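# Rotate backboard clips outward into the frame groove

## Task

For each metal clip on the backboard, rotate it outward until its loose end rests inside the groove cut into the inner wall of the frame, so that the clip keeps the backboard in place. Every clip must end up this way, and they must stay there once the robot lets go.

## Robot and tools

Robot: two 6-joint arms with parallel grippers, left_arm and right_arm. Each base sits on a mounting plate, and both plates are held by one metal frame behind the arms. Calibrated base positions in the scene frame are left_arm (-0.007, +0.371, +0.168) m and right_arm (-0.009, -0.307, +0.168) m, each only slightly tilted. A plate and its half of the frame count as part of that arm in any "too close" message.

Scene frame: origin at table-top height, midway between the two nominal bases. +x points out over the table, +z points up, and left_arm is on the +y side. The arm names do not match image left and right. Reported end_effector_position (metres) and end_effector_quat_wxyz use this frame. The position is the point between the finger pads, about 1 cm behind the tips. The fingers point along the gripper's +z and open along its y. Reported poses can be a few centimetres off, more so at long reach.

Row layout: every motion row holds 14 numbers in [-1, 1] for both arms together, even if only one arm moves. The first 7 are left_arm, the last 7 are right_arm. Within each arm the order is wrist pitch, shoulder, elbow, waist, wrist roll, wrist yaw, then gripper opening. The six joint numbers are scaled offsets: 1.0 equals 2.073 rad for wrist pitch, 1.258 for shoulder, 1.3 for elbow, 1.202 for waist, and 2.022 for wrist roll and for wrist yaw. They are offsets from the arm's Joint targets as they stood when the action (or call) began, not from the previous row, so sending the same offset again moves the joint further. The opening number is absolute: +1 fully open, -1 closed. A 0 in the opening slot is a real command, so resend the present value to leave a gripper alone. Joint ranges (rad): waist -2.618 to 3.054, shoulder 0.000 to 3.142, elbow 0.000 to 3.142, wrist pitch -1.571 to 1.571, wrist yaw -1.571 to 1.571, wrist roll -2.094 to 2.094. An action that pushes any joint more than 0.059 rad beyond its range is rejected for both arms. The true stop may differ by up to 0.059 rad, and a joint sent past it is clipped there, reported as "joint sent to its limit".

execute_actions(actions, cameras): actions is a list of up to 15 actions. Each action is a list of up to 15 rows, and each row lasts one 1/30 s step. A short action repeats its last row to fill 15 steps. An empty list just reports state and images. Speed is capped per joint, and each joint's target may lead its measured angle by only a fixed amount. Targets that would move the hand more than 200 mm are scaled back. The result includes joint positions at some steps.

move(target, speed, blend, opening_speed, blocking, cameras): target is one 14-number row, or a list of up to 15 rows. Each row is an offset from the Joint targets at the start of the move, never from the row before. Joints travel together along a path. speed is the top rad/s of the joint with the farthest to go: 0.01 to 2, default 0.5, one value or one per target. blend (rad) rounds the corners at intermediate targets. opening_speed (0.2 or more per second on the -1 to +1 scale) sets how gradually the grippers change. blocking=false returns after about 0.5 s while the move continues. Moves last at least 0.5 s and get cut short past 10 s. There is no collision avoidance, and faster or deeper contact presses harder. The result adds a "move:" line ending in done, off_target, moving, held or fault, possibly with limits=held and, per arm, its worst joint error.

wait(seconds 0 to 10) lets time pass with commands held. stop() brakes a running move. zoom_image(camera, region [x0,y0,x1,y1], at most 504x504 px) enlarges part of the latest image from cam_high, cam_left_wrist or cam_right_wrist. read_manual returns only licence text. finished_scene(scene) ends the scene for good, and calls after it in the same reply apply to the next scene.

Result lines: Joint positions and Joint velocities give one block per arm in the row order (rad, rad/s), followed by the finger gap (m; 0.094 m is fully open). "within noise" means the arm is still. Joint targets is the base that new offsets count from. grip_measured uses the command scale and can read slightly wide when empty or narrower than a firmly squeezed part. grip_effort_nm is motor effort at the shaft (negative means closing), not finger force. Joint torques include gravity, and numbers 2 to 4 wrap at ±28 N m. "joint command not followed" means the clearance check altered some steps. All three cameras give 896x504 images, and wrist images can lag while the arm moves.

Cautions: to stop an arm pressing on something, command its targets back past its measured positions. Avoid fast impacts, heavy pressing, collisions between the two arms, and dropping or releasing moving parts. Nothing may fall off the table or be left off it. Holding loads or straining toward unreachable poses heats the motors: MOTOR HOT appears at 75 °C, at 90 °C the arm folds and idles, and at 100 °C it goes limp. Brief outside tugs may occur. Finish quickly and with smooth motion.

Each tool is called by a JSON object that holds its "method" and its "body".

## Session

{"method": "execute_actions", "body": {"actions": []}}

Scene clock: 0.00 s.
left_arm: end_effector_position=(+0.4017, +0.1615, +0.1787) grip_measured=+1.000 grip_effort_nm=n/a end_effector_quat_wxyz=(+0.625, +0.507, +0.498, -0.323) | right_arm: end_effector_position=(+0.3931, -0.3847, +0.1115) grip_measured=+1.000 grip_effort_nm=n/a end_effector_quat_wxyz=(+0.350, +0.261, +0.823, -0.362)
Joint names: [wrist pitch, shoulder, elbow, waist, wrist roll, wrist yaw]
Joint positions: left_arm=[1.513 2.524 0.922 -0.17 0.429 1.156 0.094] | right_arm=[0.251 2.261 0.933 0.201 0.52 1.024 0.094]
Joint velocities: within noise
Joint torques (N m): no reading
Motor temperatures (°C): left_arm=[20 22 16 18 18 18 17] | right_arm=[17 18 21 18 21 19 17]
Heat: left arm: 22 °C; right arm: 21 °C.
Joint targets: left_arm=[1.497 2.527 0.922 -0.170 0.427 1.157] | right_arm=[0.251 2.251 0.938 0.201 0.523 1.040]
Tool commands: left_gripper/opening=+1.0 right_gripper/opening=+1.0

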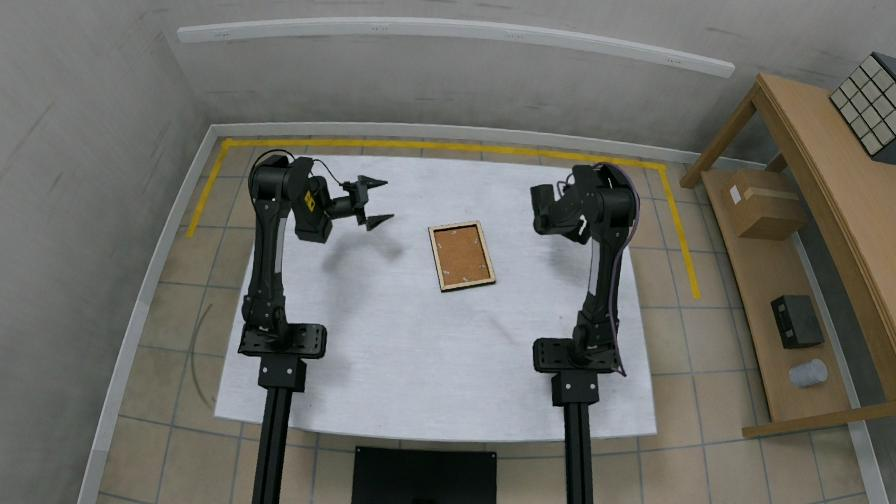

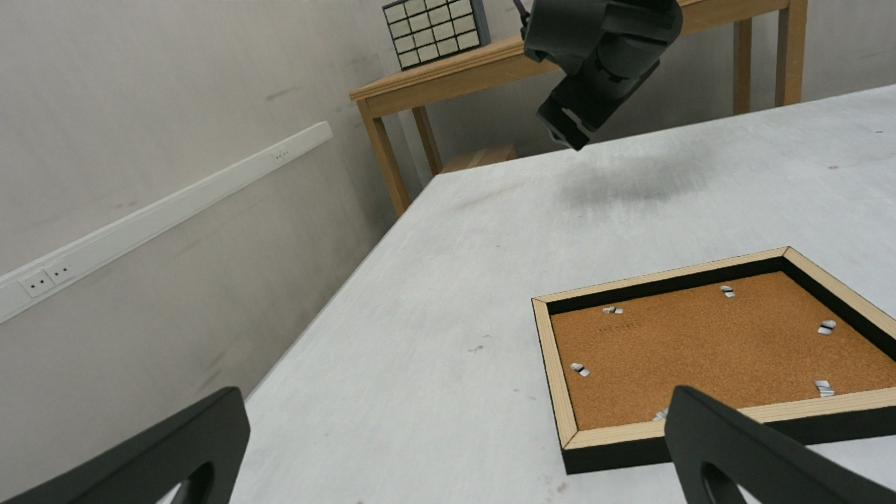

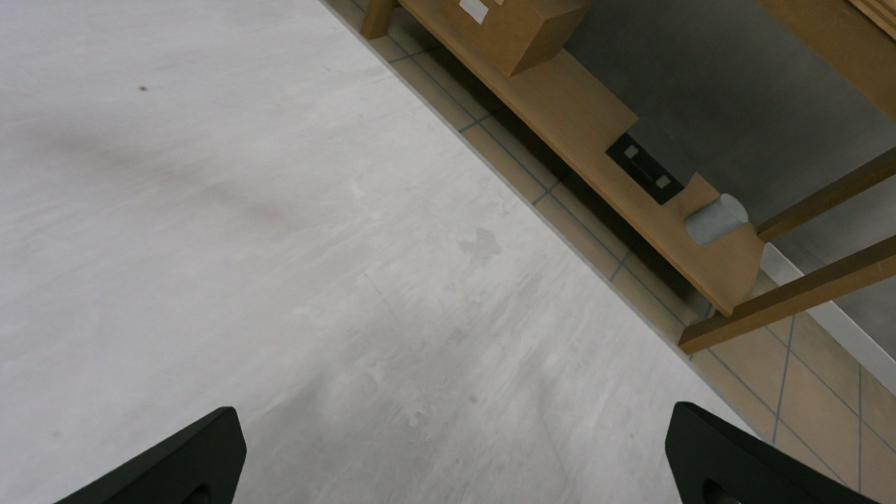

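{"method": "zoom_image", "body": {"camera": "cam_high", "region": [410, 205, 520, 305]}}

{"method": "zoom_image", "body": {"camera": "cam_left_wrist", "region": [520, 230, 896, 480]}}

Scaled by 4.582.

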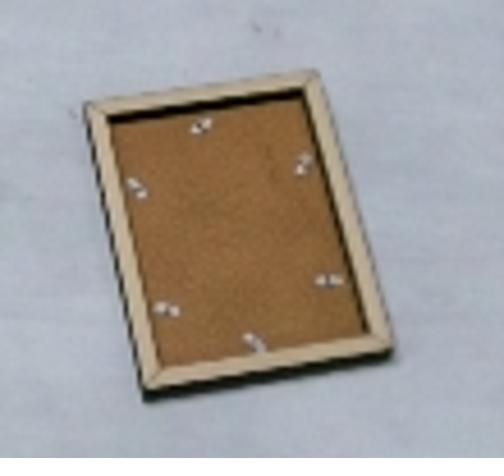

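Scaled by 1.340.

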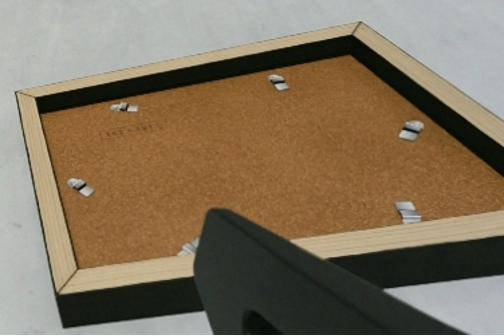

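{"method": "move", "body": {"target": [0,0,0,0.39,0,0,1,-0.576,0.037,0.564,0.405,-0.036,-0.514,1], "speed": 0.8}}

Scene clock: 77.80 s.
left_arm: end_effector_position=(+0.4522, +0.3687, +0.1706) grip_measured=+1.000 grip_effort_nm=-0.027 end_effector_quat_wxyz=(+0.677, +0.378, +0.608, -0.170) | right_arm: end_effector_position=(+0.3230, -0.0426, +0.1411) grip_measured=+1.000 grip_effort_nm=-0.051 end_effector_quat_wxyz=(-0.007, -0.107, +0.994, +0.013)
Joint names: [wrist pitch, shoulder, elbow, waist, wrist roll, wrist yaw]
Joint positions: left_arm=[1.513 2.524 0.922 0.299 0.429 1.156 0.094] | right_arm=[-0.933 2.284 1.646 0.69 0.457 0.01 0.094]
Joint velocities: within noise
Joint torques (N m): left_arm=[1.09 -10.35 2.73 -0.34 0.02 0.13] | right_arm=[0.29 -11.34 7.09 0.39 -0.11 -0.14]
Motor temperatures (°C): left_arm=[24 25 17 18 18 18 17] | right_arm=[18 22 22 18 21 19 17]
Heat: left arm: 25 °C; right arm: 22 °C.
Joint targets: left_arm=[1.497 2.527 0.922 0.298 0.427 1.157] | right_arm=[-0.943 2.298 1.671 0.688 0.450 0.001]
move: done
camera_calibration:
cam_left_wrist: T_world_to_cam=[[-0.667674, -0.670347, -0.323801, 0.609479], [-0.102385, 0.513502, -0.851959, 0.0411492], [0.73738, -0.535678, -0.411485, 0.0184095], [0, 0, 0, 1]] pos_world=[0.397571, 0.397294, 0.239982]
cam_right_wrist: T_world_to_cam=[[0.205548, -0.978581, -0.0113371, -0.109668], [-0.886146, -0.191023, 0.422202, 0.260945], [-0.415325, -0.0767363, -0.906431, 0.348117], [0, 0, 0, 1]] pos_world=[0.398359, -0.0307594, 0.20413]

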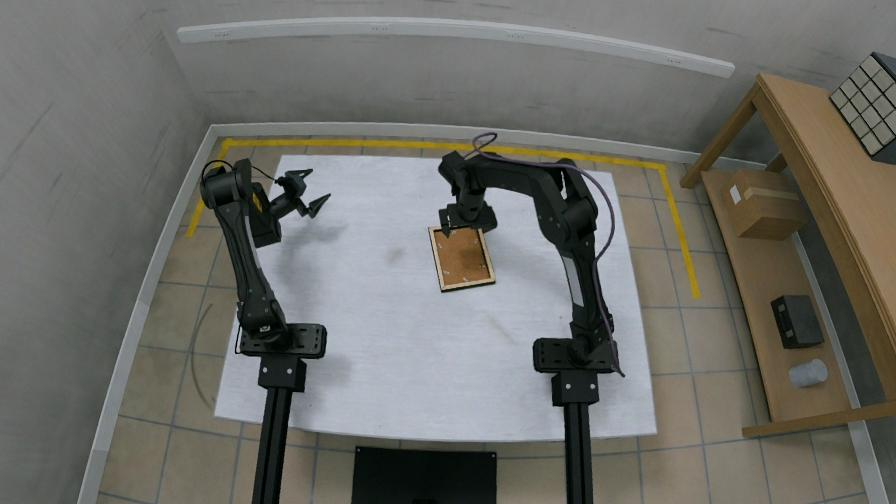

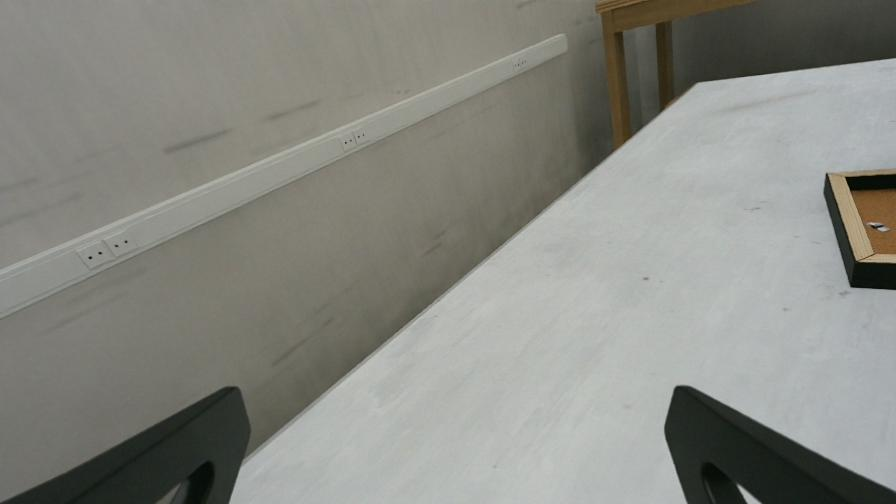

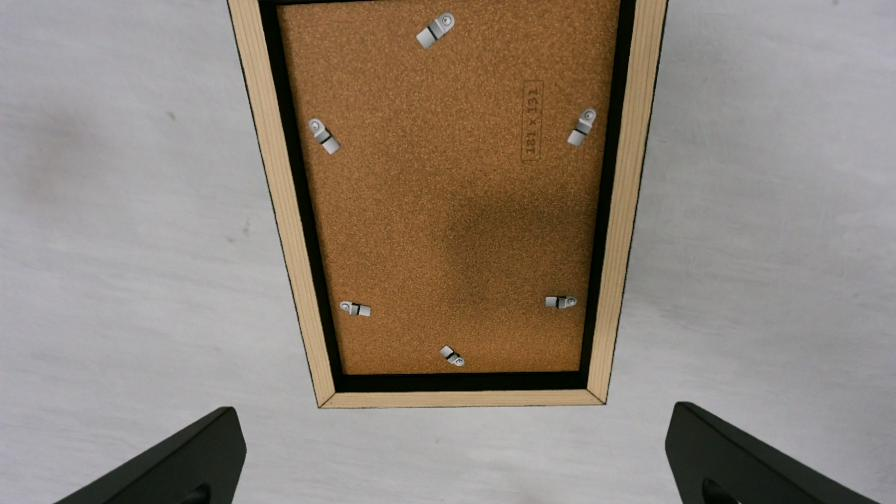

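{"method": "zoom_image", "body": {"camera": "cam_right_wrist", "region": [280, 0, 640, 200]}}

{"method": "zoom_image", "body": {"camera": "cam_right_wrist", "region": [300, 240, 640, 420]}}

Scaled by 1.400.

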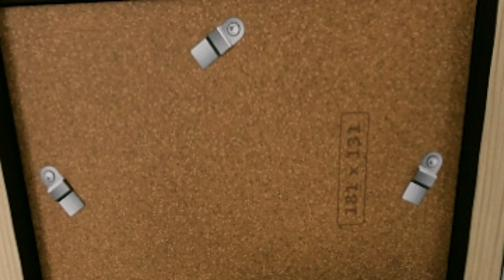

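Scaled by 1.482.

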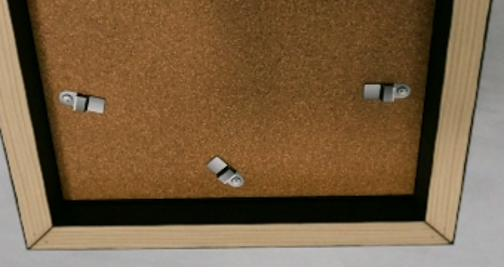

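{"method": "move", "body": {"target": [0,0,0,0,0,0,1,0.1905,0.0358,-0.2685,-0.064,-0.0504,0.0143,-1], "speed": 0.6, "cameras": ["cam_right_wrist"]}}

Scene clock: 202.33 s.
left_arm: end_effector_position=(+0.4522, +0.3687, +0.1706) grip_measured=+1.000 grip_effort_nm=-0.027 end_effector_quat_wxyz=(+0.677, +0.378, +0.608, -0.170) | right_arm: end_effector_position=(+0.3076, -0.0885, +0.0534) grip_measured=-0.993 grip_effort_nm=-0.398 end_effector_quat_wxyz=(-0.004, -0.121, +0.993, +0.011)
Joint names: [wrist pitch, shoulder, elbow, waist, wrist roll, wrist yaw]
Joint positions: left_arm=[1.513 2.524 0.922 0.299 0.429 1.156 0.094] | right_arm=[-0.56 2.336 1.328 0.616 0.356 0.018 0]
Joint velocities: within noise
Joint torques (N m): left_arm=[1.05 -10.29 2.78 -0.28 0.02 0.08] | right_arm=[0.5 -11.18 3.84 0.16 -0.12 0.1]
Motor temperatures (°C): left_arm=[26 27 17 18 18 18 17] | right_arm=[17 23 24 18 21 19 17]
Heat: left arm: 27 °C; right arm: 24 °C.
Joint targets: left_arm=[1.497 2.527 0.922 0.298 0.427 1.157] | right_arm=[-0.548 2.343 1.322 0.611 0.348 0.030]
move: done
camera_calibration:
cam_right_wrist: T_world_to_cam=[[0.232245, -0.972639, -0.00595422, -0.160451], [-0.88399, -0.213623, 0.415844, 0.273224], [-0.405738, -0.0913141, -0.909416, 0.254563], [0, 0, 0, 1]] pos_world=[0.382077, -0.0744492, 0.11693]
Images, in order (width x height): cam_right_wrist 896x504.

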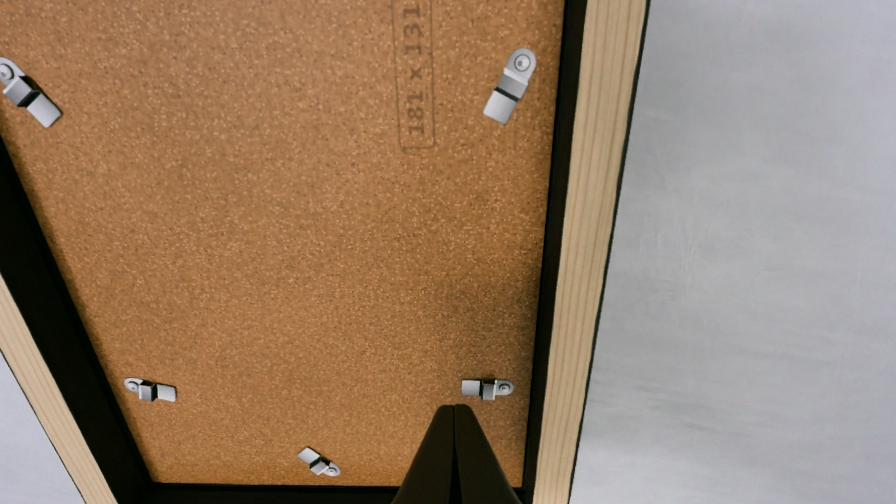

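{"method": "move", "body": {"target": [0,0,0,0,0,0,1,0.0333,0.0469,-0.0123,-0.0191,0,0,-1], "speed": 0.3, "cameras": ["cam_right_wrist"]}}

Scene clock: 227.30 s.
left_arm: end_effector_position=(+0.4522, +0.3687, +0.1706) grip_measured=+1.000 grip_effort_nm=-0.027 end_effector_quat_wxyz=(+0.677, +0.378, +0.608, -0.170) | right_arm: end_effector_position=(+0.3094, -0.0965, +0.0302) grip_measured=-0.993 grip_effort_nm=-0.398 end_effector_quat_wxyz=(-0.005, -0.110, +0.994, +0.010)
Joint names: [wrist pitch, shoulder, elbow, waist, wrist roll, wrist yaw]
Joint positions: left_arm=[1.513 2.524 0.922 0.299 0.429 1.156 0.094] | right_arm=[-0.491 2.392 1.314 0.593 0.355 0.018 0]
Joint velocities: within noise
Joint torques (N m): left_arm=[1.02 -10.15 2.82 -0.18 0.02 0.1] | right_arm=[0.5 -11 3.47 0.08 -0.11 0.1]
Motor temperatures (°C): left_arm=[27 27 17 18 18 18 17] | right_arm=[17 23 22 18 21 19 17]
Heat: left arm: 27 °C; right arm: 23 °C.
Joint targets: left_arm=[1.497 2.527 0.922 0.298 0.427 1.157] | right_arm=[-0.479 2.402 1.306 0.588 0.348 0.030]
move: done
camera_calibration:
cam_right_wrist: T_world_to_cam=[[0.211482, -0.977371, -0.0047316, -0.16281], [-0.887592, -0.194078, 0.41775, 0.285766], [-0.409215, -0.0841466, -0.90855, 0.235203], [0, 0, 0, 1]] pos_world=[0.384324, -0.0838731, 0.0935445]
Images, in order (width x height): cam_right_wrist 896x504.

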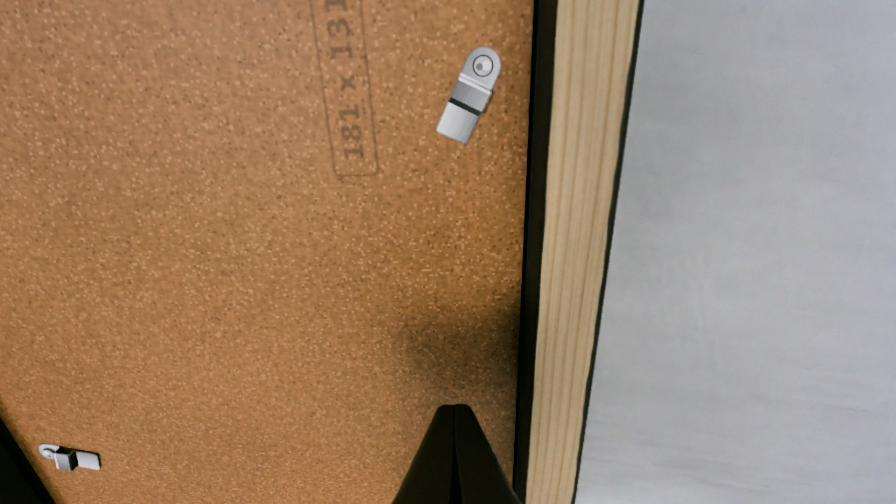

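{"method": "move", "body": {"target": [0,0,0,0,0,0,1,0.0052,0.00895,0.0004,0,0,0,-1], "speed": 0.1, "cameras": ["cam_right_wrist"]}}

{"method": "zoom_image", "body": {"camera": "cam_right_wrist", "region": [380, 330, 560, 504]}}

Scene clock: 242.67 s.
left_arm: end_effector_position=(+0.4522, +0.3687, +0.1706) grip_measured=+1.000 grip_effort_nm=-0.027 end_effector_quat_wxyz=(+0.677, +0.378, +0.608, -0.170) | right_arm: end_effector_position=(+0.3100, -0.0960, +0.0277) grip_measured=-0.993 grip_effort_nm=-0.403 end_effector_quat_wxyz=(-0.003, -0.110, +0.994, +0.011)
Joint names: [wrist pitch, shoulder, elbow, waist, wrist roll, wrist yaw]
Joint positions: left_arm=[1.513 2.524 0.922 0.299 0.429 1.156 0.094] | right_arm=[-0.48 2.399 1.314 0.593 0.355 0.018 0]
Joint velocities: within noise
Joint torques (N m): left_arm=[1.05 -10.3 2.81 -0.31 0.01 0.11] | right_arm=[0.51 -10.65 3.51 0.09 -0.1 0.1]
Motor temperatures (°C): left_arm=[27 27 17 18 18 18 17] | right_arm=[17 23 22 18 21 19 17]
Heat: left arm: 27 °C; right arm: 23 °C.
Joint targets: left_arm=[1.497 2.527 0.922 0.298 0.427 1.157] | right_arm=[-0.468 2.413 1.307 0.588 0.348 0.030]
move: done
camera_calibration:
cam_right_wrist: T_world_to_cam=[[0.211363, -0.97739, -0.00595152, -0.162379], [-0.888816, -0.194735, 0.414832, 0.287839], [-0.406611, -0.0823902, -0.909879, 0.232639], [0, 0, 0, 1]] pos_world=[0.38475, -0.0834885, 0.0913015]
Images, in order (width x height): cam_right_wrist 896x504.

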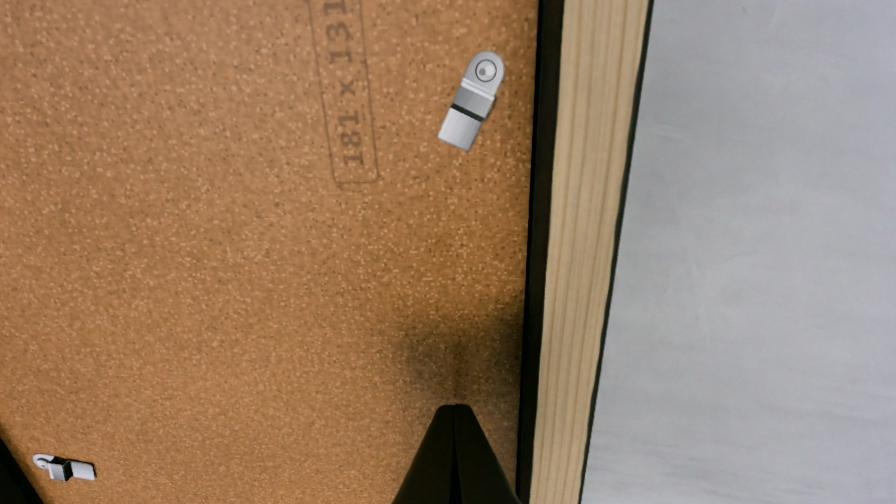

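Scaled by 2.800.

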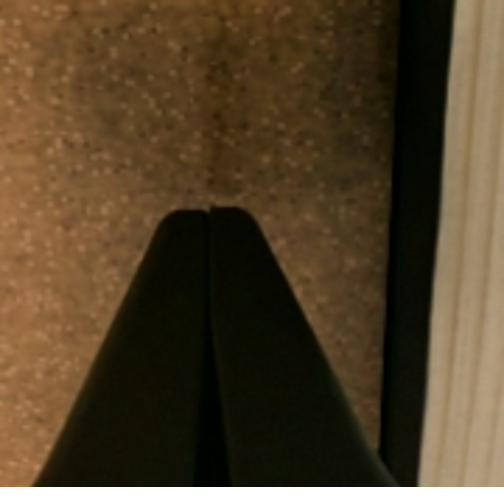

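{"method": "move", "body": {"target": [0,0,0,0,0,0,1,0.0026,0.0045,0.0002,0,0,0,-1], "speed": 0.1, "cameras": ["cam_right_wrist"]}}

{"method": "zoom_image", "body": {"camera": "cam_right_wrist", "region": [380, 330, 560, 504]}}

Scene clock: 250.07 s.
left_arm: end_effector_position=(+0.4522, +0.3687, +0.1706) grip_measured=+1.000 grip_effort_nm=-0.032 end_effector_quat_wxyz=(+0.677, +0.378, +0.608, -0.170) | right_arm: end_effector_position=(+0.3100, -0.0959, +0.0257) grip_measured=-0.993 grip_effort_nm=-0.403 end_effector_quat_wxyz=(-0.003, -0.111, +0.994, +0.011)
Joint names: [wrist pitch, shoulder, elbow, waist, wrist roll, wrist yaw]
Joint positions: left_arm=[1.513 2.524 0.922 0.299 0.429 1.156 0.094] | right_arm=[-0.475 2.404 1.314 0.593 0.355 0.018 0]
Joint velocities: within noise
Joint torques (N m): left_arm=[1 -10.41 2.81 -0.38 0.02 0.11] | right_arm=[0.48 -10.63 3.54 0.05 -0.1 0.09]
Motor temperatures (°C): left_arm=[27 28 17 18 18 18 17] | right_arm=[17 24 22 18 21 19 17]
Heat: left arm: 28 °C; right arm: 24 °C.
Joint targets: left_arm=[1.497 2.527 0.922 0.298 0.427 1.157] | right_arm=[-0.463 2.419 1.307 0.588 0.348 0.030]
move: done
camera_calibration:
cam_right_wrist: T_world_to_cam=[[0.211723, -0.977311, -0.00608845, -0.162407], [-0.88888, -0.195147, 0.4145, 0.288633], [-0.406283, -0.0823471, -0.910029, 0.230789], [0, 0, 0, 1]] pos_world=[0.384711, -0.0833917, 0.089398]
Images, in order (width x height): cam_right_wrist 896x504.

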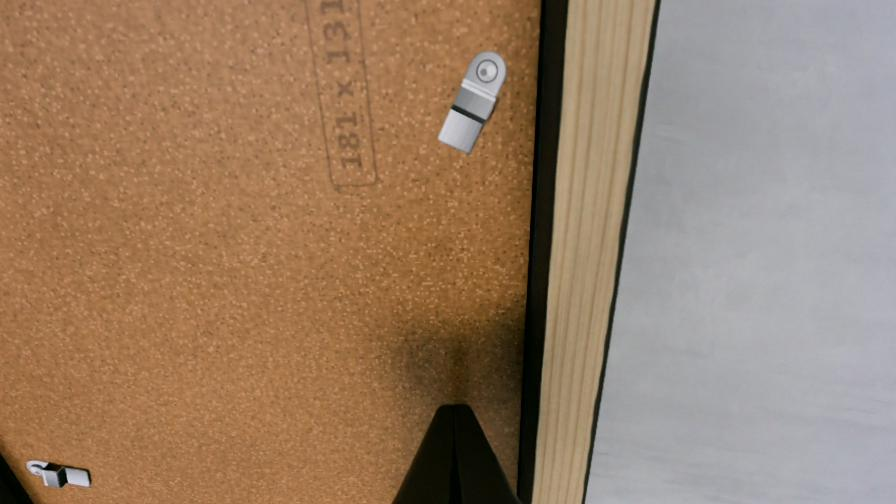

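Scaled by 2.800.

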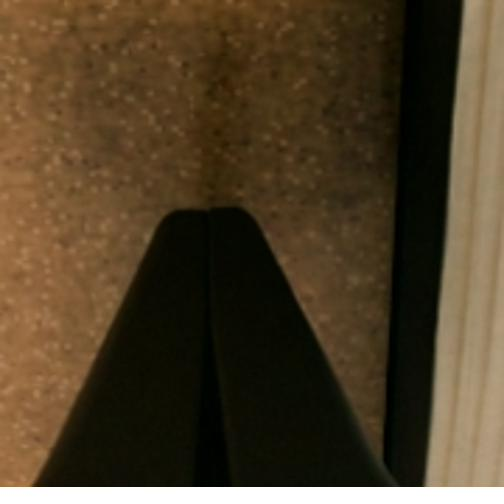

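{"method": "move", "body": {"target": [0,0,0,0,0,0,1,0.0026,0.0045,0.0002,0,0,0,-1], "speed": 0.1, "cameras": ["cam_right_wrist"]}}

{"method": "zoom_image", "body": {"camera": "cam_right_wrist", "region": [380, 330, 560, 504]}}

Scene clock: 254.57 s.
left_arm: end_effector_position=(+0.4522, +0.3687, +0.1706) grip_measured=+1.000 grip_effort_nm=-0.027 end_effector_quat_wxyz=(+0.677, +0.378, +0.608, -0.170) | right_arm: end_effector_position=(+0.3098, -0.0959, +0.0237) grip_measured=-0.993 grip_effort_nm=-0.398 end_effector_quat_wxyz=(-0.003, -0.111, +0.994, +0.011)
Joint names: [wrist pitch, shoulder, elbow, waist, wrist roll, wrist yaw]
Joint positions: left_arm=[1.513 2.524 0.922 0.299 0.429 1.156 0.094] | right_arm=[-0.469 2.41 1.314 0.593 0.355 0.018 0]
Joint velocities: within noise
Joint torques (N m): left_arm=[1.05 -10.21 2.92 -0.31 0 0.1] | right_arm=[0.53 -10.67 3.52 0.05 -0.11 0.1]
Motor temperatures (°C): left_arm=[27 28 17 18 18 18 17] | right_arm=[17 25 22 18 21 19 17]
Heat: left arm: 28 °C; right arm: 25 °C.
Joint targets: left_arm=[1.497 2.527 0.922 0.298 0.427 1.157] | right_arm=[-0.457 2.425 1.307 0.588 0.348 0.030]
move: done
camera_calibration:
cam_right_wrist: T_world_to_cam=[[0.211736, -0.977309, -0.00595301, -0.162411], [-0.888744, -0.195075, 0.414824, 0.289274], [-0.406573, -0.0825424, -0.909882, 0.228895], [0, 0, 0, 1]] pos_world=[0.384542, -0.0834019, 0.0873028]
Images, in order (width x height): cam_right_wrist 896x504.

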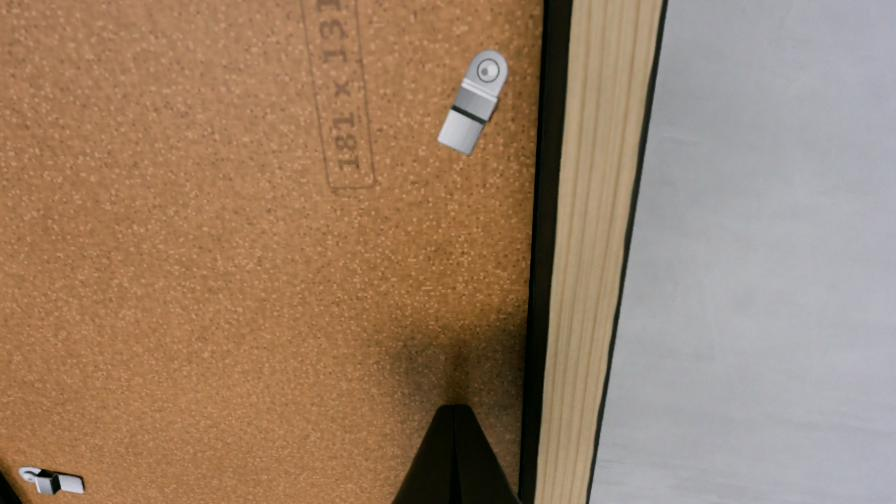

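Scaled by 2.800.

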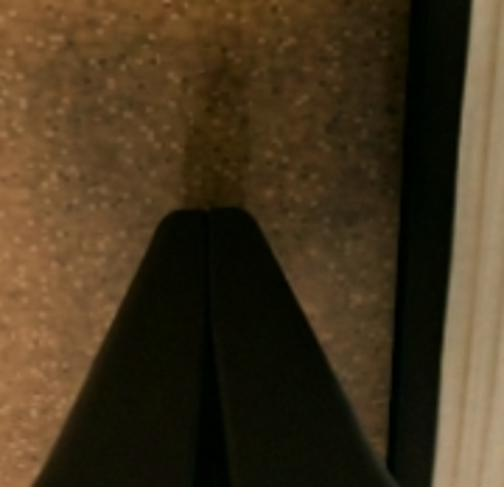

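{"method": "move", "body": {"target": [0,0,0,0,0,0,1,0.0026,0.0045,0.0002,0,0,0,-1], "speed": 0.1, "cameras": []}}

{"method": "move", "body": {"target": [0,0,0,0,0,0,1,0.0013,0.00225,0.0001,0,0,0,-1], "speed": 0.1, "cameras": ["cam_right_wrist"]}}

{"method": "zoom_image", "body": {"camera": "cam_right_wrist", "region": [380, 330, 560, 504]}}

Scene clock: 258.40 s.
left_arm: end_effector_position=(+0.4522, +0.3687, +0.1706) grip_measured=+1.000 grip_effort_nm=-0.032 end_effector_quat_wxyz=(+0.677, +0.378, +0.608, -0.170) | right_arm: end_effector_position=(+0.3097, -0.0959, +0.0216) grip_measured=-0.993 grip_effort_nm=-0.398 end_effector_quat_wxyz=(-0.003, -0.111, +0.994, +0.011)
Joint names: [wrist pitch, shoulder, elbow, waist, wrist roll, wrist yaw]
Joint positions: left_arm=[1.513 2.524 0.922 0.299 0.429 1.156 0.094] | right_arm=[-0.463 2.416 1.314 0.593 0.355 0.018 0]
Joint velocities: within noise
Joint torques (N m): left_arm=[1.05 -10.4 2.67 -0.21 -0.02 0.13] | right_arm=[0.52 -10.67 3.51 0.08 -0.1 0.1]
Motor temperatures (°C): left_arm=[27 28 17 18 18 18 17] | right_arm=[17 25 22 18 21 19 17]
Heat: left arm: 28 °C; right arm: 25 °C.
Joint targets: left_arm=[1.497 2.527 0.922 0.298 0.427 1.157] | right_arm=[-0.452 2.430 1.307 0.588 0.348 0.030]
move: done
No camera images: "cameras" was empty.

Scene clock: 259.10 s.
left_arm: end_effector_position=(+0.4522, +0.3687, +0.1706) grip_measured=+1.000 grip_effort_nm=-0.027 end_effector_quat_wxyz=(+0.677, +0.378, +0.608, -0.170) | right_arm: end_effector_position=(+0.3103, -0.0955, +0.0216) grip_measured=-0.993 grip_effort_nm=-0.398 end_effector_quat_wxyz=(-0.002, -0.111, +0.994, +0.011)
Joint names: [wrist pitch, shoulder, elbow, waist, wrist roll, wrist yaw]
Joint positions: left_arm=[1.513 2.524 0.922 0.299 0.429 1.156 0.094] | right_arm=[-0.46 2.416 1.314 0.593 0.355 0.018 0]
Joint velocities: within noise
Joint torques (N m): left_arm=[1.04 -10.35 2.89 -0.34 0 0.11] | right_arm=[0.5 -10.39 3.54 0.06 -0.09 0.1]
Motor temperatures (°C): left_arm=[27 28 17 18 18 18 17] | right_arm=[17 25 22 18 21 19 17]
Heat: left arm: 28 °C; right arm: 25 °C.
Joint targets: left_arm=[1.497 2.527 0.922 0.298 0.427 1.157] | right_arm=[-0.449 2.433 1.308 0.588 0.348 0.030]
move: done
camera_calibration:
cam_right_wrist: T_world_to_cam=[[0.211633, -0.977324, -0.00703662, -0.162054], [-0.889825, -0.195654, 0.412226, 0.29101], [-0.404255, -0.0809794, -0.911054, 0.226718], [0, 0, 0, 1]] pos_world=[0.384897, -0.0830828, 0.08545]
Images, in order (width x height): cam_right_wrist 896x504.

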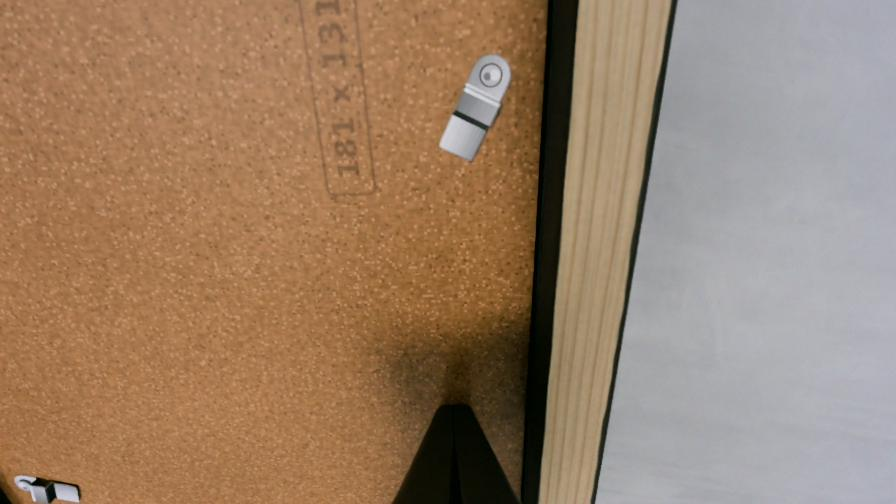

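Scaled by 2.800.

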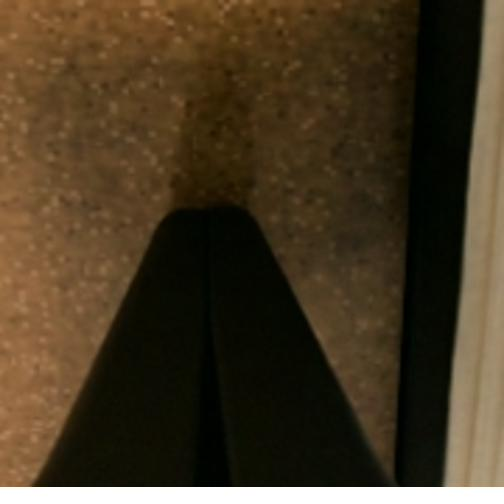

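{"method": "zoom_image", "body": {"camera": "cam_right_wrist", "region": [0, 404, 140, 504]}}

Scaled by 3.600.

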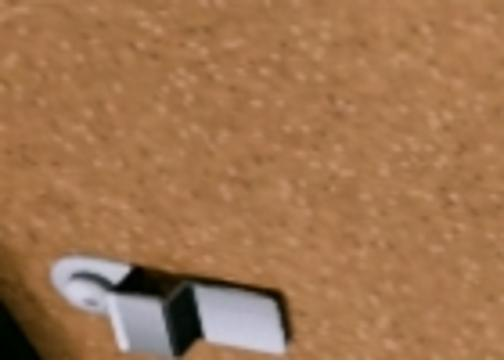

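{"method": "move", "body": {"target": [0,0,0,0,0,0,1,0.0013,0.00225,0.0001,0,0,0,-1], "speed": 0.1, "cameras": []}}

{"method": "move", "body": {"target": [0,0,0,0,0,0,1,0.0013,0.00225,0.0001,0,0,0,-1], "speed": 0.1, "cameras": ["cam_right_wrist"]}}

{"method": "zoom_image", "body": {"camera": "cam_right_wrist", "region": [380, 330, 560, 504]}}

Scene clock: 277.60 s.
left_arm: end_effector_position=(+0.4522, +0.3687, +0.1706) grip_measured=+1.000 grip_effort_nm=-0.027 end_effector_quat_wxyz=(+0.677, +0.378, +0.608, -0.170) | right_arm: end_effector_position=(+0.3104, -0.0954, +0.0208) grip_measured=-0.993 grip_effort_nm=-0.398 end_effector_quat_wxyz=(-0.002, -0.111, +0.994, +0.011)
Joint names: [wrist pitch, shoulder, elbow, waist, wrist roll, wrist yaw]
Joint positions: left_arm=[1.513 2.524 0.922 0.299 0.429 1.156 0.094] | right_arm=[-0.458 2.418 1.314 0.593 0.355 0.018 0]
Joint velocities: within noise
Joint torques (N m): left_arm=[1.04 -10.33 2.85 -0.29 -0.02 0.13] | right_arm=[0.5 -10.39 3.52 0.1 -0.1 0.1]
Motor temperatures (°C): left_arm=[27 28 17 18 18 18 17] | right_arm=[17 25 22 18 21 19 17]
Heat: left arm: 28 °C; right arm: 25 °C.
Joint targets: left_arm=[1.497 2.527 0.922 0.298 0.427 1.157] | right_arm=[-0.446 2.436 1.308 0.588 0.348 0.030]
move: done
No camera images: "cameras" was empty.

Scene clock: 278.30 s.
left_arm: end_effector_position=(+0.4522, +0.3687, +0.1706) grip_measured=+1.000 grip_effort_nm=-0.032 end_effector_quat_wxyz=(+0.677, +0.378, +0.608, -0.170) | right_arm: end_effector_position=(+0.3104, -0.0954, +0.0208) grip_measured=-0.993 grip_effort_nm=-0.403 end_effector_quat_wxyz=(-0.002, -0.111, +0.994, +0.011)
Joint names: [wrist pitch, shoulder, elbow, waist, wrist roll, wrist yaw]
Joint positions: left_arm=[1.513 2.524 0.922 0.299 0.429 1.156 0.094] | right_arm=[-0.458 2.418 1.314 0.593 0.355 0.018 0]
Joint velocities: within noise
Joint torques (N m): left_arm=[1.02 -10.24 2.93 -0.35 0.01 0.06] | right_arm=[0.54 -10.11 3.55 0.02 -0.1 0.11]
Motor temperatures (°C): left_arm=[27 28 17 18 18 18 17] | right_arm=[17 25 22 18 21 19 17]
Heat: left arm: 28 °C; right arm: 25 °C.
Joint targets: left_arm=[1.497 2.527 0.922 0.298 0.427 1.157] | right_arm=[-0.444 2.439 1.308 0.588 0.348 0.030]
move: done
camera_calibration:
cam_right_wrist: T_world_to_cam=[[0.211621, -0.977326, -0.00717209, -0.162003], [-0.88996, -0.195726, 0.411901, 0.29143], [-0.403965, -0.0807839, -0.9112, 0.225913], [0, 0, 0, 1]] pos_world=[0.384905, -0.083039, 0.08465]
Images, in order (width x height): cam_right_wrist 896x504.

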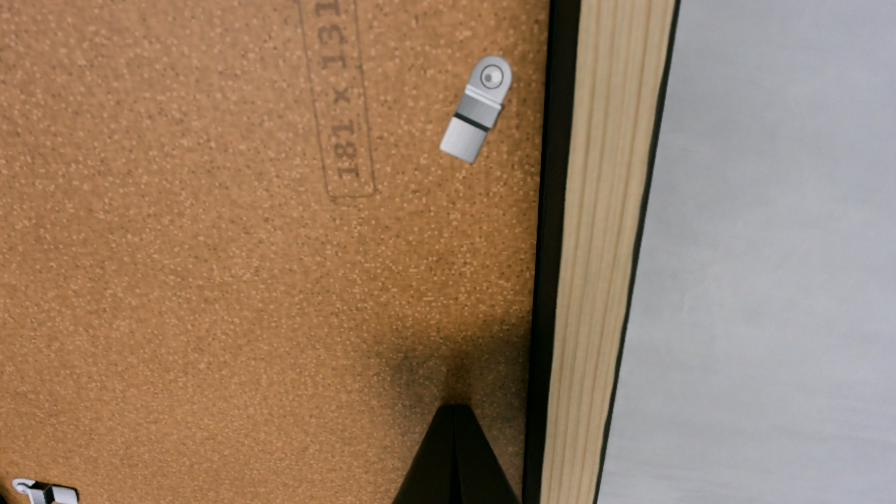

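Scaled by 2.800.

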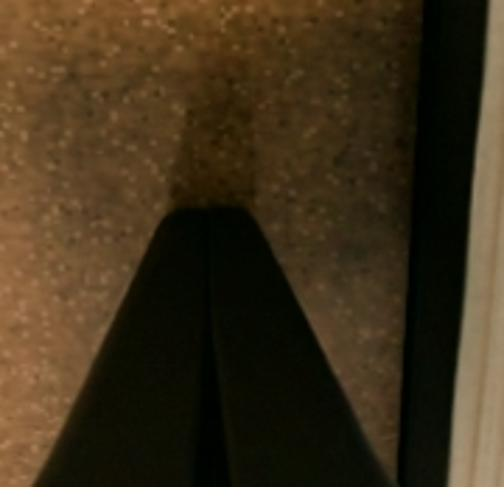

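{"method": "move", "body": {"target": [0,0,0,0,0,0,1,0.0013,0.00225,0.0001,0,0,0,-1], "speed": 0.1, "cameras": []}}

{"method": "move", "body": {"target": [0,0,0,0,0,0,1,0.0013,0.00225,0.0001,0,0,0,-1], "speed": 0.1, "cameras": ["cam_right_wrist"]}}

{"method": "zoom_image", "body": {"camera": "cam_right_wrist", "region": [380, 330, 560, 504]}}

Scene clock: 284.17 s.
left_arm: end_effector_position=(+0.4522, +0.3687, +0.1706) grip_measured=+1.000 grip_effort_nm=-0.032 end_effector_quat_wxyz=(+0.677, +0.378, +0.608, -0.170) | right_arm: end_effector_position=(+0.3104, -0.0954, +0.0206) grip_measured=-0.993 grip_effort_nm=-0.403 end_effector_quat_wxyz=(-0.002, -0.111, +0.994, +0.011)
Joint names: [wrist pitch, shoulder, elbow, waist, wrist roll, wrist yaw]
Joint positions: left_arm=[1.513 2.524 0.922 0.299 0.429 1.156 0.094] | right_arm=[-0.457 2.418 1.314 0.593 0.355 0.018 0]
Joint velocities: within noise
Joint torques (N m): left_arm=[1.07 -10.37 2.85 -0.31 0.02 0.11] | right_arm=[0.54 -9.94 3.54 0.13 -0.1 0.1]
Motor temperatures (°C): left_arm=[27 28 17 18 18 18 17] | right_arm=[17 25 22 18 21 19 17]
Heat: left arm: 28 °C; right arm: 25 °C.
Joint targets: left_arm=[1.497 2.527 0.922 0.298 0.427 1.157] | right_arm=[-0.441 2.441 1.308 0.588 0.348 0.030]
move: done
No camera images: "cameras" was empty.

Scene clock: 284.87 s.
left_arm: end_effector_position=(+0.4522, +0.3687, +0.1706) grip_measured=+1.000 grip_effort_nm=-0.022 end_effector_quat_wxyz=(+0.677, +0.378, +0.608, -0.170) | right_arm: end_effector_position=(+0.3104, -0.0954, +0.0206) grip_measured=-0.993 grip_effort_nm=-0.403 end_effector_quat_wxyz=(-0.002, -0.111, +0.994, +0.011)
Joint names: [wrist pitch, shoulder, elbow, waist, wrist roll, wrist yaw]
Joint positions: left_arm=[1.513 2.524 0.922 0.299 0.429 1.156 0.094] | right_arm=[-0.457 2.418 1.314 0.593 0.355 0.018 0]
Joint velocities: within noise
Joint torques (N m): left_arm=[1.04 -10.21 2.84 -0.39 0.01 0.12] | right_arm=[0.58 -9.59 3.54 0.08 -0.1 0.1]
Motor temperatures (°C): left_arm=[27 28 17 18 18 18 17] | right_arm=[17 25 22 18 21 19 17]
Heat: left arm: 28 °C; right arm: 25 °C.
Joint targets: left_arm=[1.497 2.527 0.922 0.298 0.427 1.157] | right_arm=[-0.438 2.444 1.308 0.588 0.348 0.030]
move: done
camera_calibration:
cam_right_wrist: T_world_to_cam=[[0.211621, -0.977326, -0.00717209, -0.162001], [-0.88996, -0.195726, 0.411901, 0.291479], [-0.403965, -0.0807839, -0.9112, 0.225784], [0, 0, 0, 1]] pos_world=[0.384897, -0.0830381, 0.0845122]
Images, in order (width x height): cam_right_wrist 896x504.

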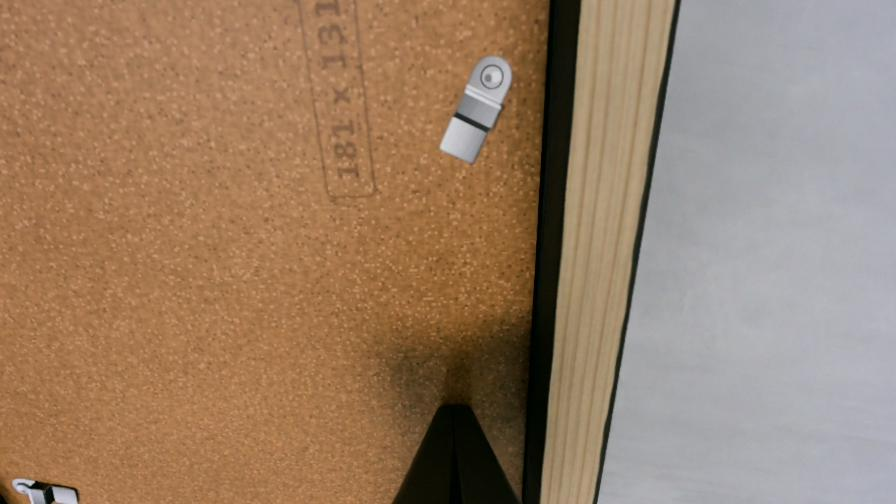

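Scaled by 2.800.

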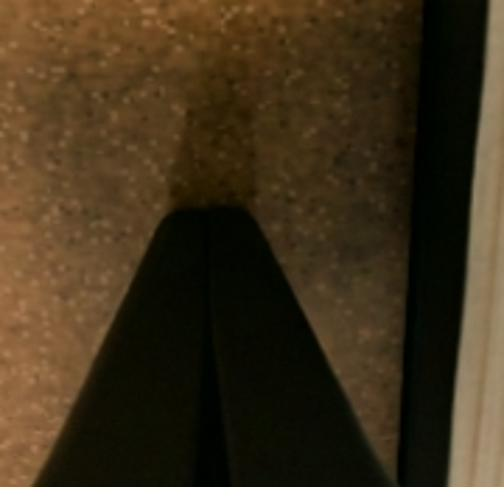

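{"method": "move", "body": {"target": [0,0,0,0,0,0,1,0.0039,-0.0413,-0.0408,0.0141,0.0045,0,-1], "speed": 0.1, "cameras": ["cam_right_wrist"]}}

Scene clock: 303.80 s.
left_arm: end_effector_position=(+0.4522, +0.3687, +0.1706) grip_measured=+1.000 grip_effort_nm=-0.022 end_effector_quat_wxyz=(+0.677, +0.378, +0.608, -0.170) | right_arm: end_effector_position=(+0.3084, -0.0961, +0.0200) grip_measured=-0.993 grip_effort_nm=-0.403 end_effector_quat_wxyz=(+0.007, -0.111, +0.994, +0.015)
Joint names: [wrist pitch, shoulder, elbow, waist, wrist roll, wrist yaw]
Joint positions: left_arm=[1.513 2.524 0.922 0.299 0.429 1.156 0.094] | right_arm=[-0.416 2.404 1.277 0.595 0.355 0.02 0]
Joint velocities: within noise
Joint torques (N m): left_arm=[1.02 -10.25 2.84 -0.21 0 0.09] | right_arm=[0.28 -12.92 2.3 1.47 -0.02 0.08]
Motor temperatures (°C): left_arm=[27 28 17 18 18 18 17] | right_arm=[17 24 22 18 21 19 17]
Heat: left arm: 28 °C; right arm: 24 °C.
Joint targets: left_arm=[1.497 2.527 0.922 0.298 0.427 1.157] | right_arm=[-0.430 2.392 1.255 0.605 0.357 0.030]
move: done
camera_calibration:
cam_right_wrist: T_world_to_cam=[[0.212879, -0.976998, -0.0125539, -0.162524], [-0.896542, -0.200424, 0.395022, 0.291794], [-0.388452, -0.072837, -0.918586, 0.220433], [0, 0, 0, 1]] pos_world=[0.381831, -0.0842471, 0.0851807]
Images, in order (width x height): cam_right_wrist 896x504.

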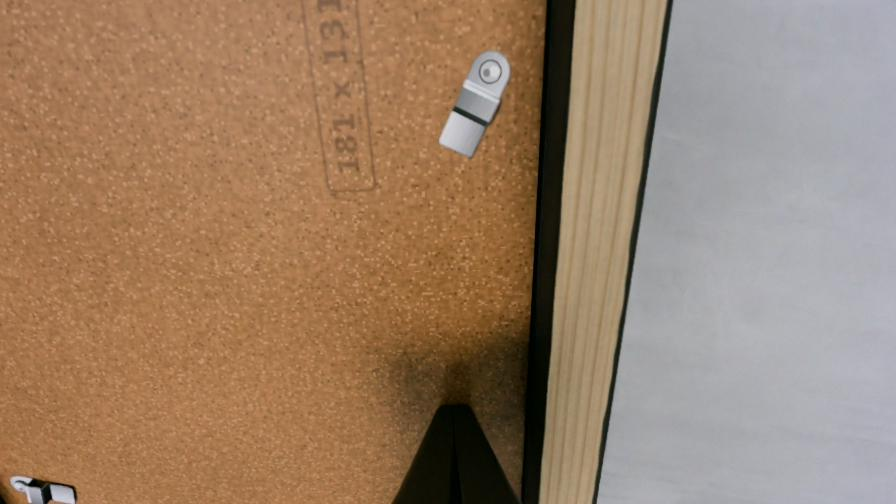

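{"method": "move", "body": {"target": [0,0,0,0,0,0,1,-0.0053,-0.025,0.0408,-0.0141,0,0,-1], "speed": 0.2, "cameras": ["cam_right_wrist"]}}

Scene clock: 311.40 s.
left_arm: end_effector_position=(+0.4522, +0.3687, +0.1706) grip_measured=+1.000 grip_effort_nm=-0.037 end_effector_quat_wxyz=(+0.677, +0.378, +0.608, -0.170) | right_arm: end_effector_position=(+0.3086, -0.0961, +0.0220) grip_measured=-0.993 grip_effort_nm=-0.403 end_effector_quat_wxyz=(+0.005, -0.111, +0.994, +0.014)
Joint names: [wrist pitch, shoulder, elbow, waist, wrist roll, wrist yaw]
Joint positions: left_arm=[1.513 2.524 0.922 0.299 0.429 1.156 0.094] | right_arm=[-0.432 2.402 1.285 0.595 0.355 0.02 0]
Joint velocities: within noise
Joint torques (N m): left_arm=[1.07 -10.33 2.71 -0.44 -0.02 0.09] | right_arm=[0.31 -15.82 5.57 -0.13 -0.01 0.08]
Motor temperatures (°C): left_arm=[27 28 17 18 18 18 17] | right_arm=[17 25 22 18 21 19 17]
Heat: left arm: 28 °C; right arm: 25 °C.
Joint targets: left_arm=[1.497 2.527 0.922 0.298 0.427 1.157] | right_arm=[-0.441 2.361 1.308 0.588 0.357 0.030]
move: off_target (right_arm); right_arm: the shoulder is farthest, 0.041 rad from its target
camera_calibration:
cam_right_wrist: T_world_to_cam=[[0.213047, -0.976985, -0.0105191, -0.162607], [-0.894593, -0.199387, 0.399934, 0.290549], [-0.392827, -0.0757947, -0.916483, 0.223425], [0, 0, 0, 1]] pos_world=[0.382334, -0.0839985, 0.0868541]
Images, in order (width x height): cam_right_wrist 896x504.

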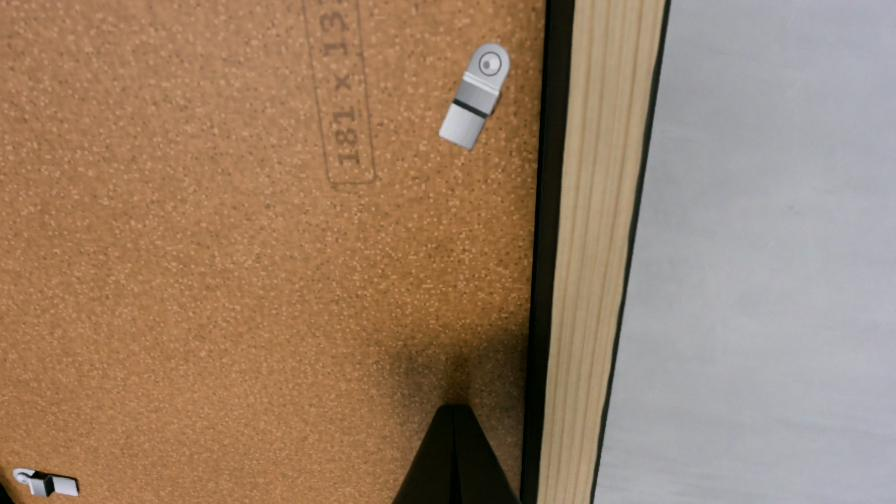

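{"method": "move", "body": {"target": [0,0,0,0,0,0,1,-0.03,-0.034,0,0,0,0,-1], "speed": 0.2, "cameras": ["cam_right_wrist"]}}

Scene clock: 330.57 s.
left_arm: end_effector_position=(+0.4522, +0.3687, +0.1706) grip_measured=+1.000 grip_effort_nm=-0.022 end_effector_quat_wxyz=(+0.677, +0.378, +0.608, -0.170) | right_arm: end_effector_position=(+0.3063, -0.0984, +0.0391) grip_measured=-0.993 grip_effort_nm=-0.393 end_effector_quat_wxyz=(-0.002, -0.111, +0.994, +0.011)
Joint names: [wrist pitch, shoulder, elbow, waist, wrist roll, wrist yaw]
Joint positions: left_arm=[1.513 2.524 0.922 0.299 0.429 1.156 0.094] | right_arm=[-0.494 2.354 1.285 0.595 0.355 0.02 0]
Joint velocities: within noise
Joint torques (N m): left_arm=[1.07 -10.22 2.78 -0.18 0 0.11] | right_arm=[0.3 -15.16 5.75 -0.16 0 0.09]
Motor temperatures (°C): left_arm=[27 29 17 18 18 18 17] | right_arm=[17 27 23 18 21 19 17]
Heat: left arm: 29 °C; right arm: 27 °C.
Joint targets: left_arm=[1.497 2.527 0.922 0.298 0.427 1.157] | right_arm=[-0.503 2.318 1.308 0.588 0.357 0.030]
move: off_target (right_arm); right_arm: the shoulder is farthest, 0.036 rad from its target
camera_calibration:
cam_right_wrist: T_world_to_cam=[[0.213503, -0.976927, -0.00550373, -0.164512], [-0.889688, -0.196759, 0.411997, 0.279527], [-0.403574, -0.0830661, -0.911169, 0.240392], [0, 0, 0, 1]] pos_world=[0.380832, -0.0857487, 0.102968]
Images, in order (width x height): cam_right_wrist 896x504.

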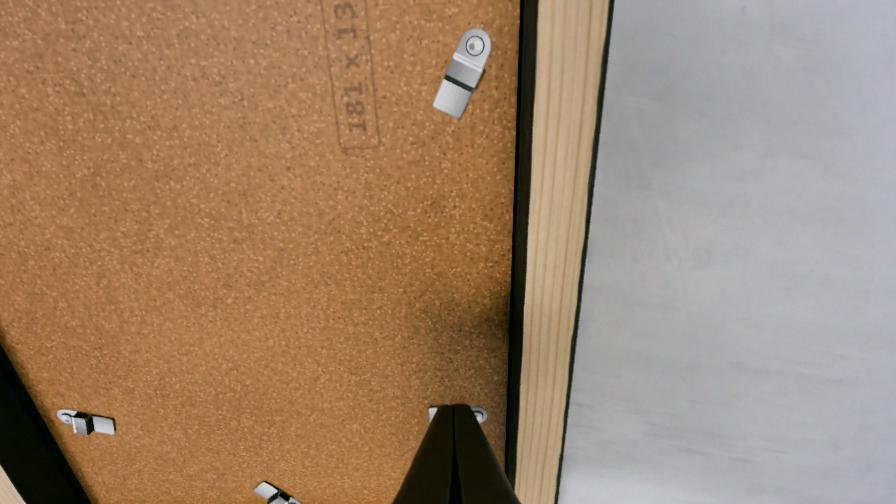

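{"method": "move", "body": {"target": [0,0,0,0,0,0,1,-0.013,0.093,0.0654,0.0075,0,0,-1], "speed": 0.2, "cameras": ["cam_right_wrist"]}}

Scene clock: 391.57 s.
left_arm: end_effector_position=(+0.4522, +0.3687, +0.1706) grip_measured=+1.000 grip_effort_nm=-0.017 end_effector_quat_wxyz=(+0.677, +0.378, +0.608, -0.170) | right_arm: end_effector_position=(+0.3145, -0.0924, +0.0271) grip_measured=-0.993 grip_effort_nm=-0.398 end_effector_quat_wxyz=(-0.010, -0.112, +0.994, +0.007)
Joint names: [wrist pitch, shoulder, elbow, waist, wrist roll, wrist yaw]
Joint positions: left_arm=[1.513 2.524 0.922 0.299 0.429 1.156 0.094] | right_arm=[-0.522 2.425 1.366 0.595 0.355 0.02 0]
Joint velocities: within noise
Joint torques (N m): left_arm=[1.04 -10.43 2.81 -0.18 -0.02 0.13] | right_arm=[0.27 -11.25 6.02 0.72 -0.01 0.08]
Motor temperatures (°C): left_arm=[28 29 17 18 18 18 17] | right_arm=[17 31 23 18 21 19 17]
Heat: left arm: 29 °C; right arm: 31 °C.
Joint targets: left_arm=[1.497 2.527 0.922 0.298 0.427 1.157] | right_arm=[-0.530 2.435 1.393 0.597 0.357 0.030]
move: done
camera_calibration:
cam_right_wrist: T_world_to_cam=[[0.214168, -0.976796, 0.000857813, -0.160912], [-0.883254, -0.193283, 0.427204, 0.290819], [-0.417126, -0.0922512, -0.904155, 0.236448], [0, 0, 0, 1]] pos_world=[0.389958, -0.079155, 0.0896842]
Images, in order (width x height): cam_right_wrist 896x504.

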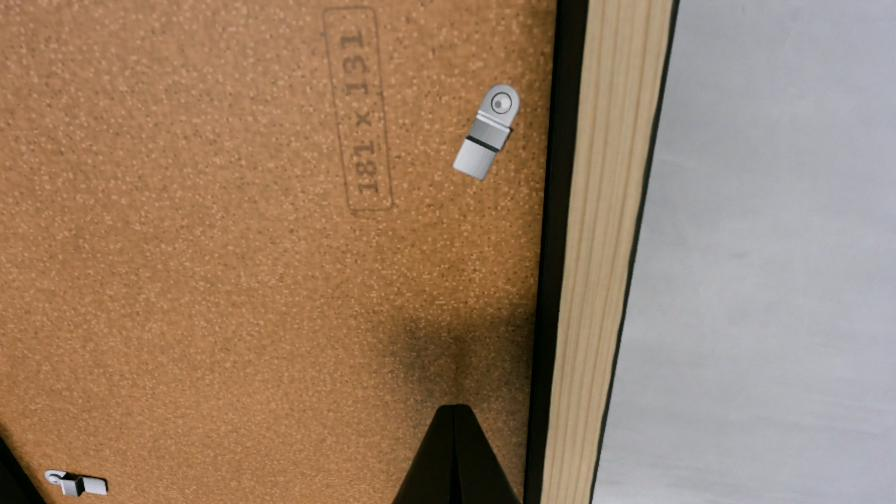

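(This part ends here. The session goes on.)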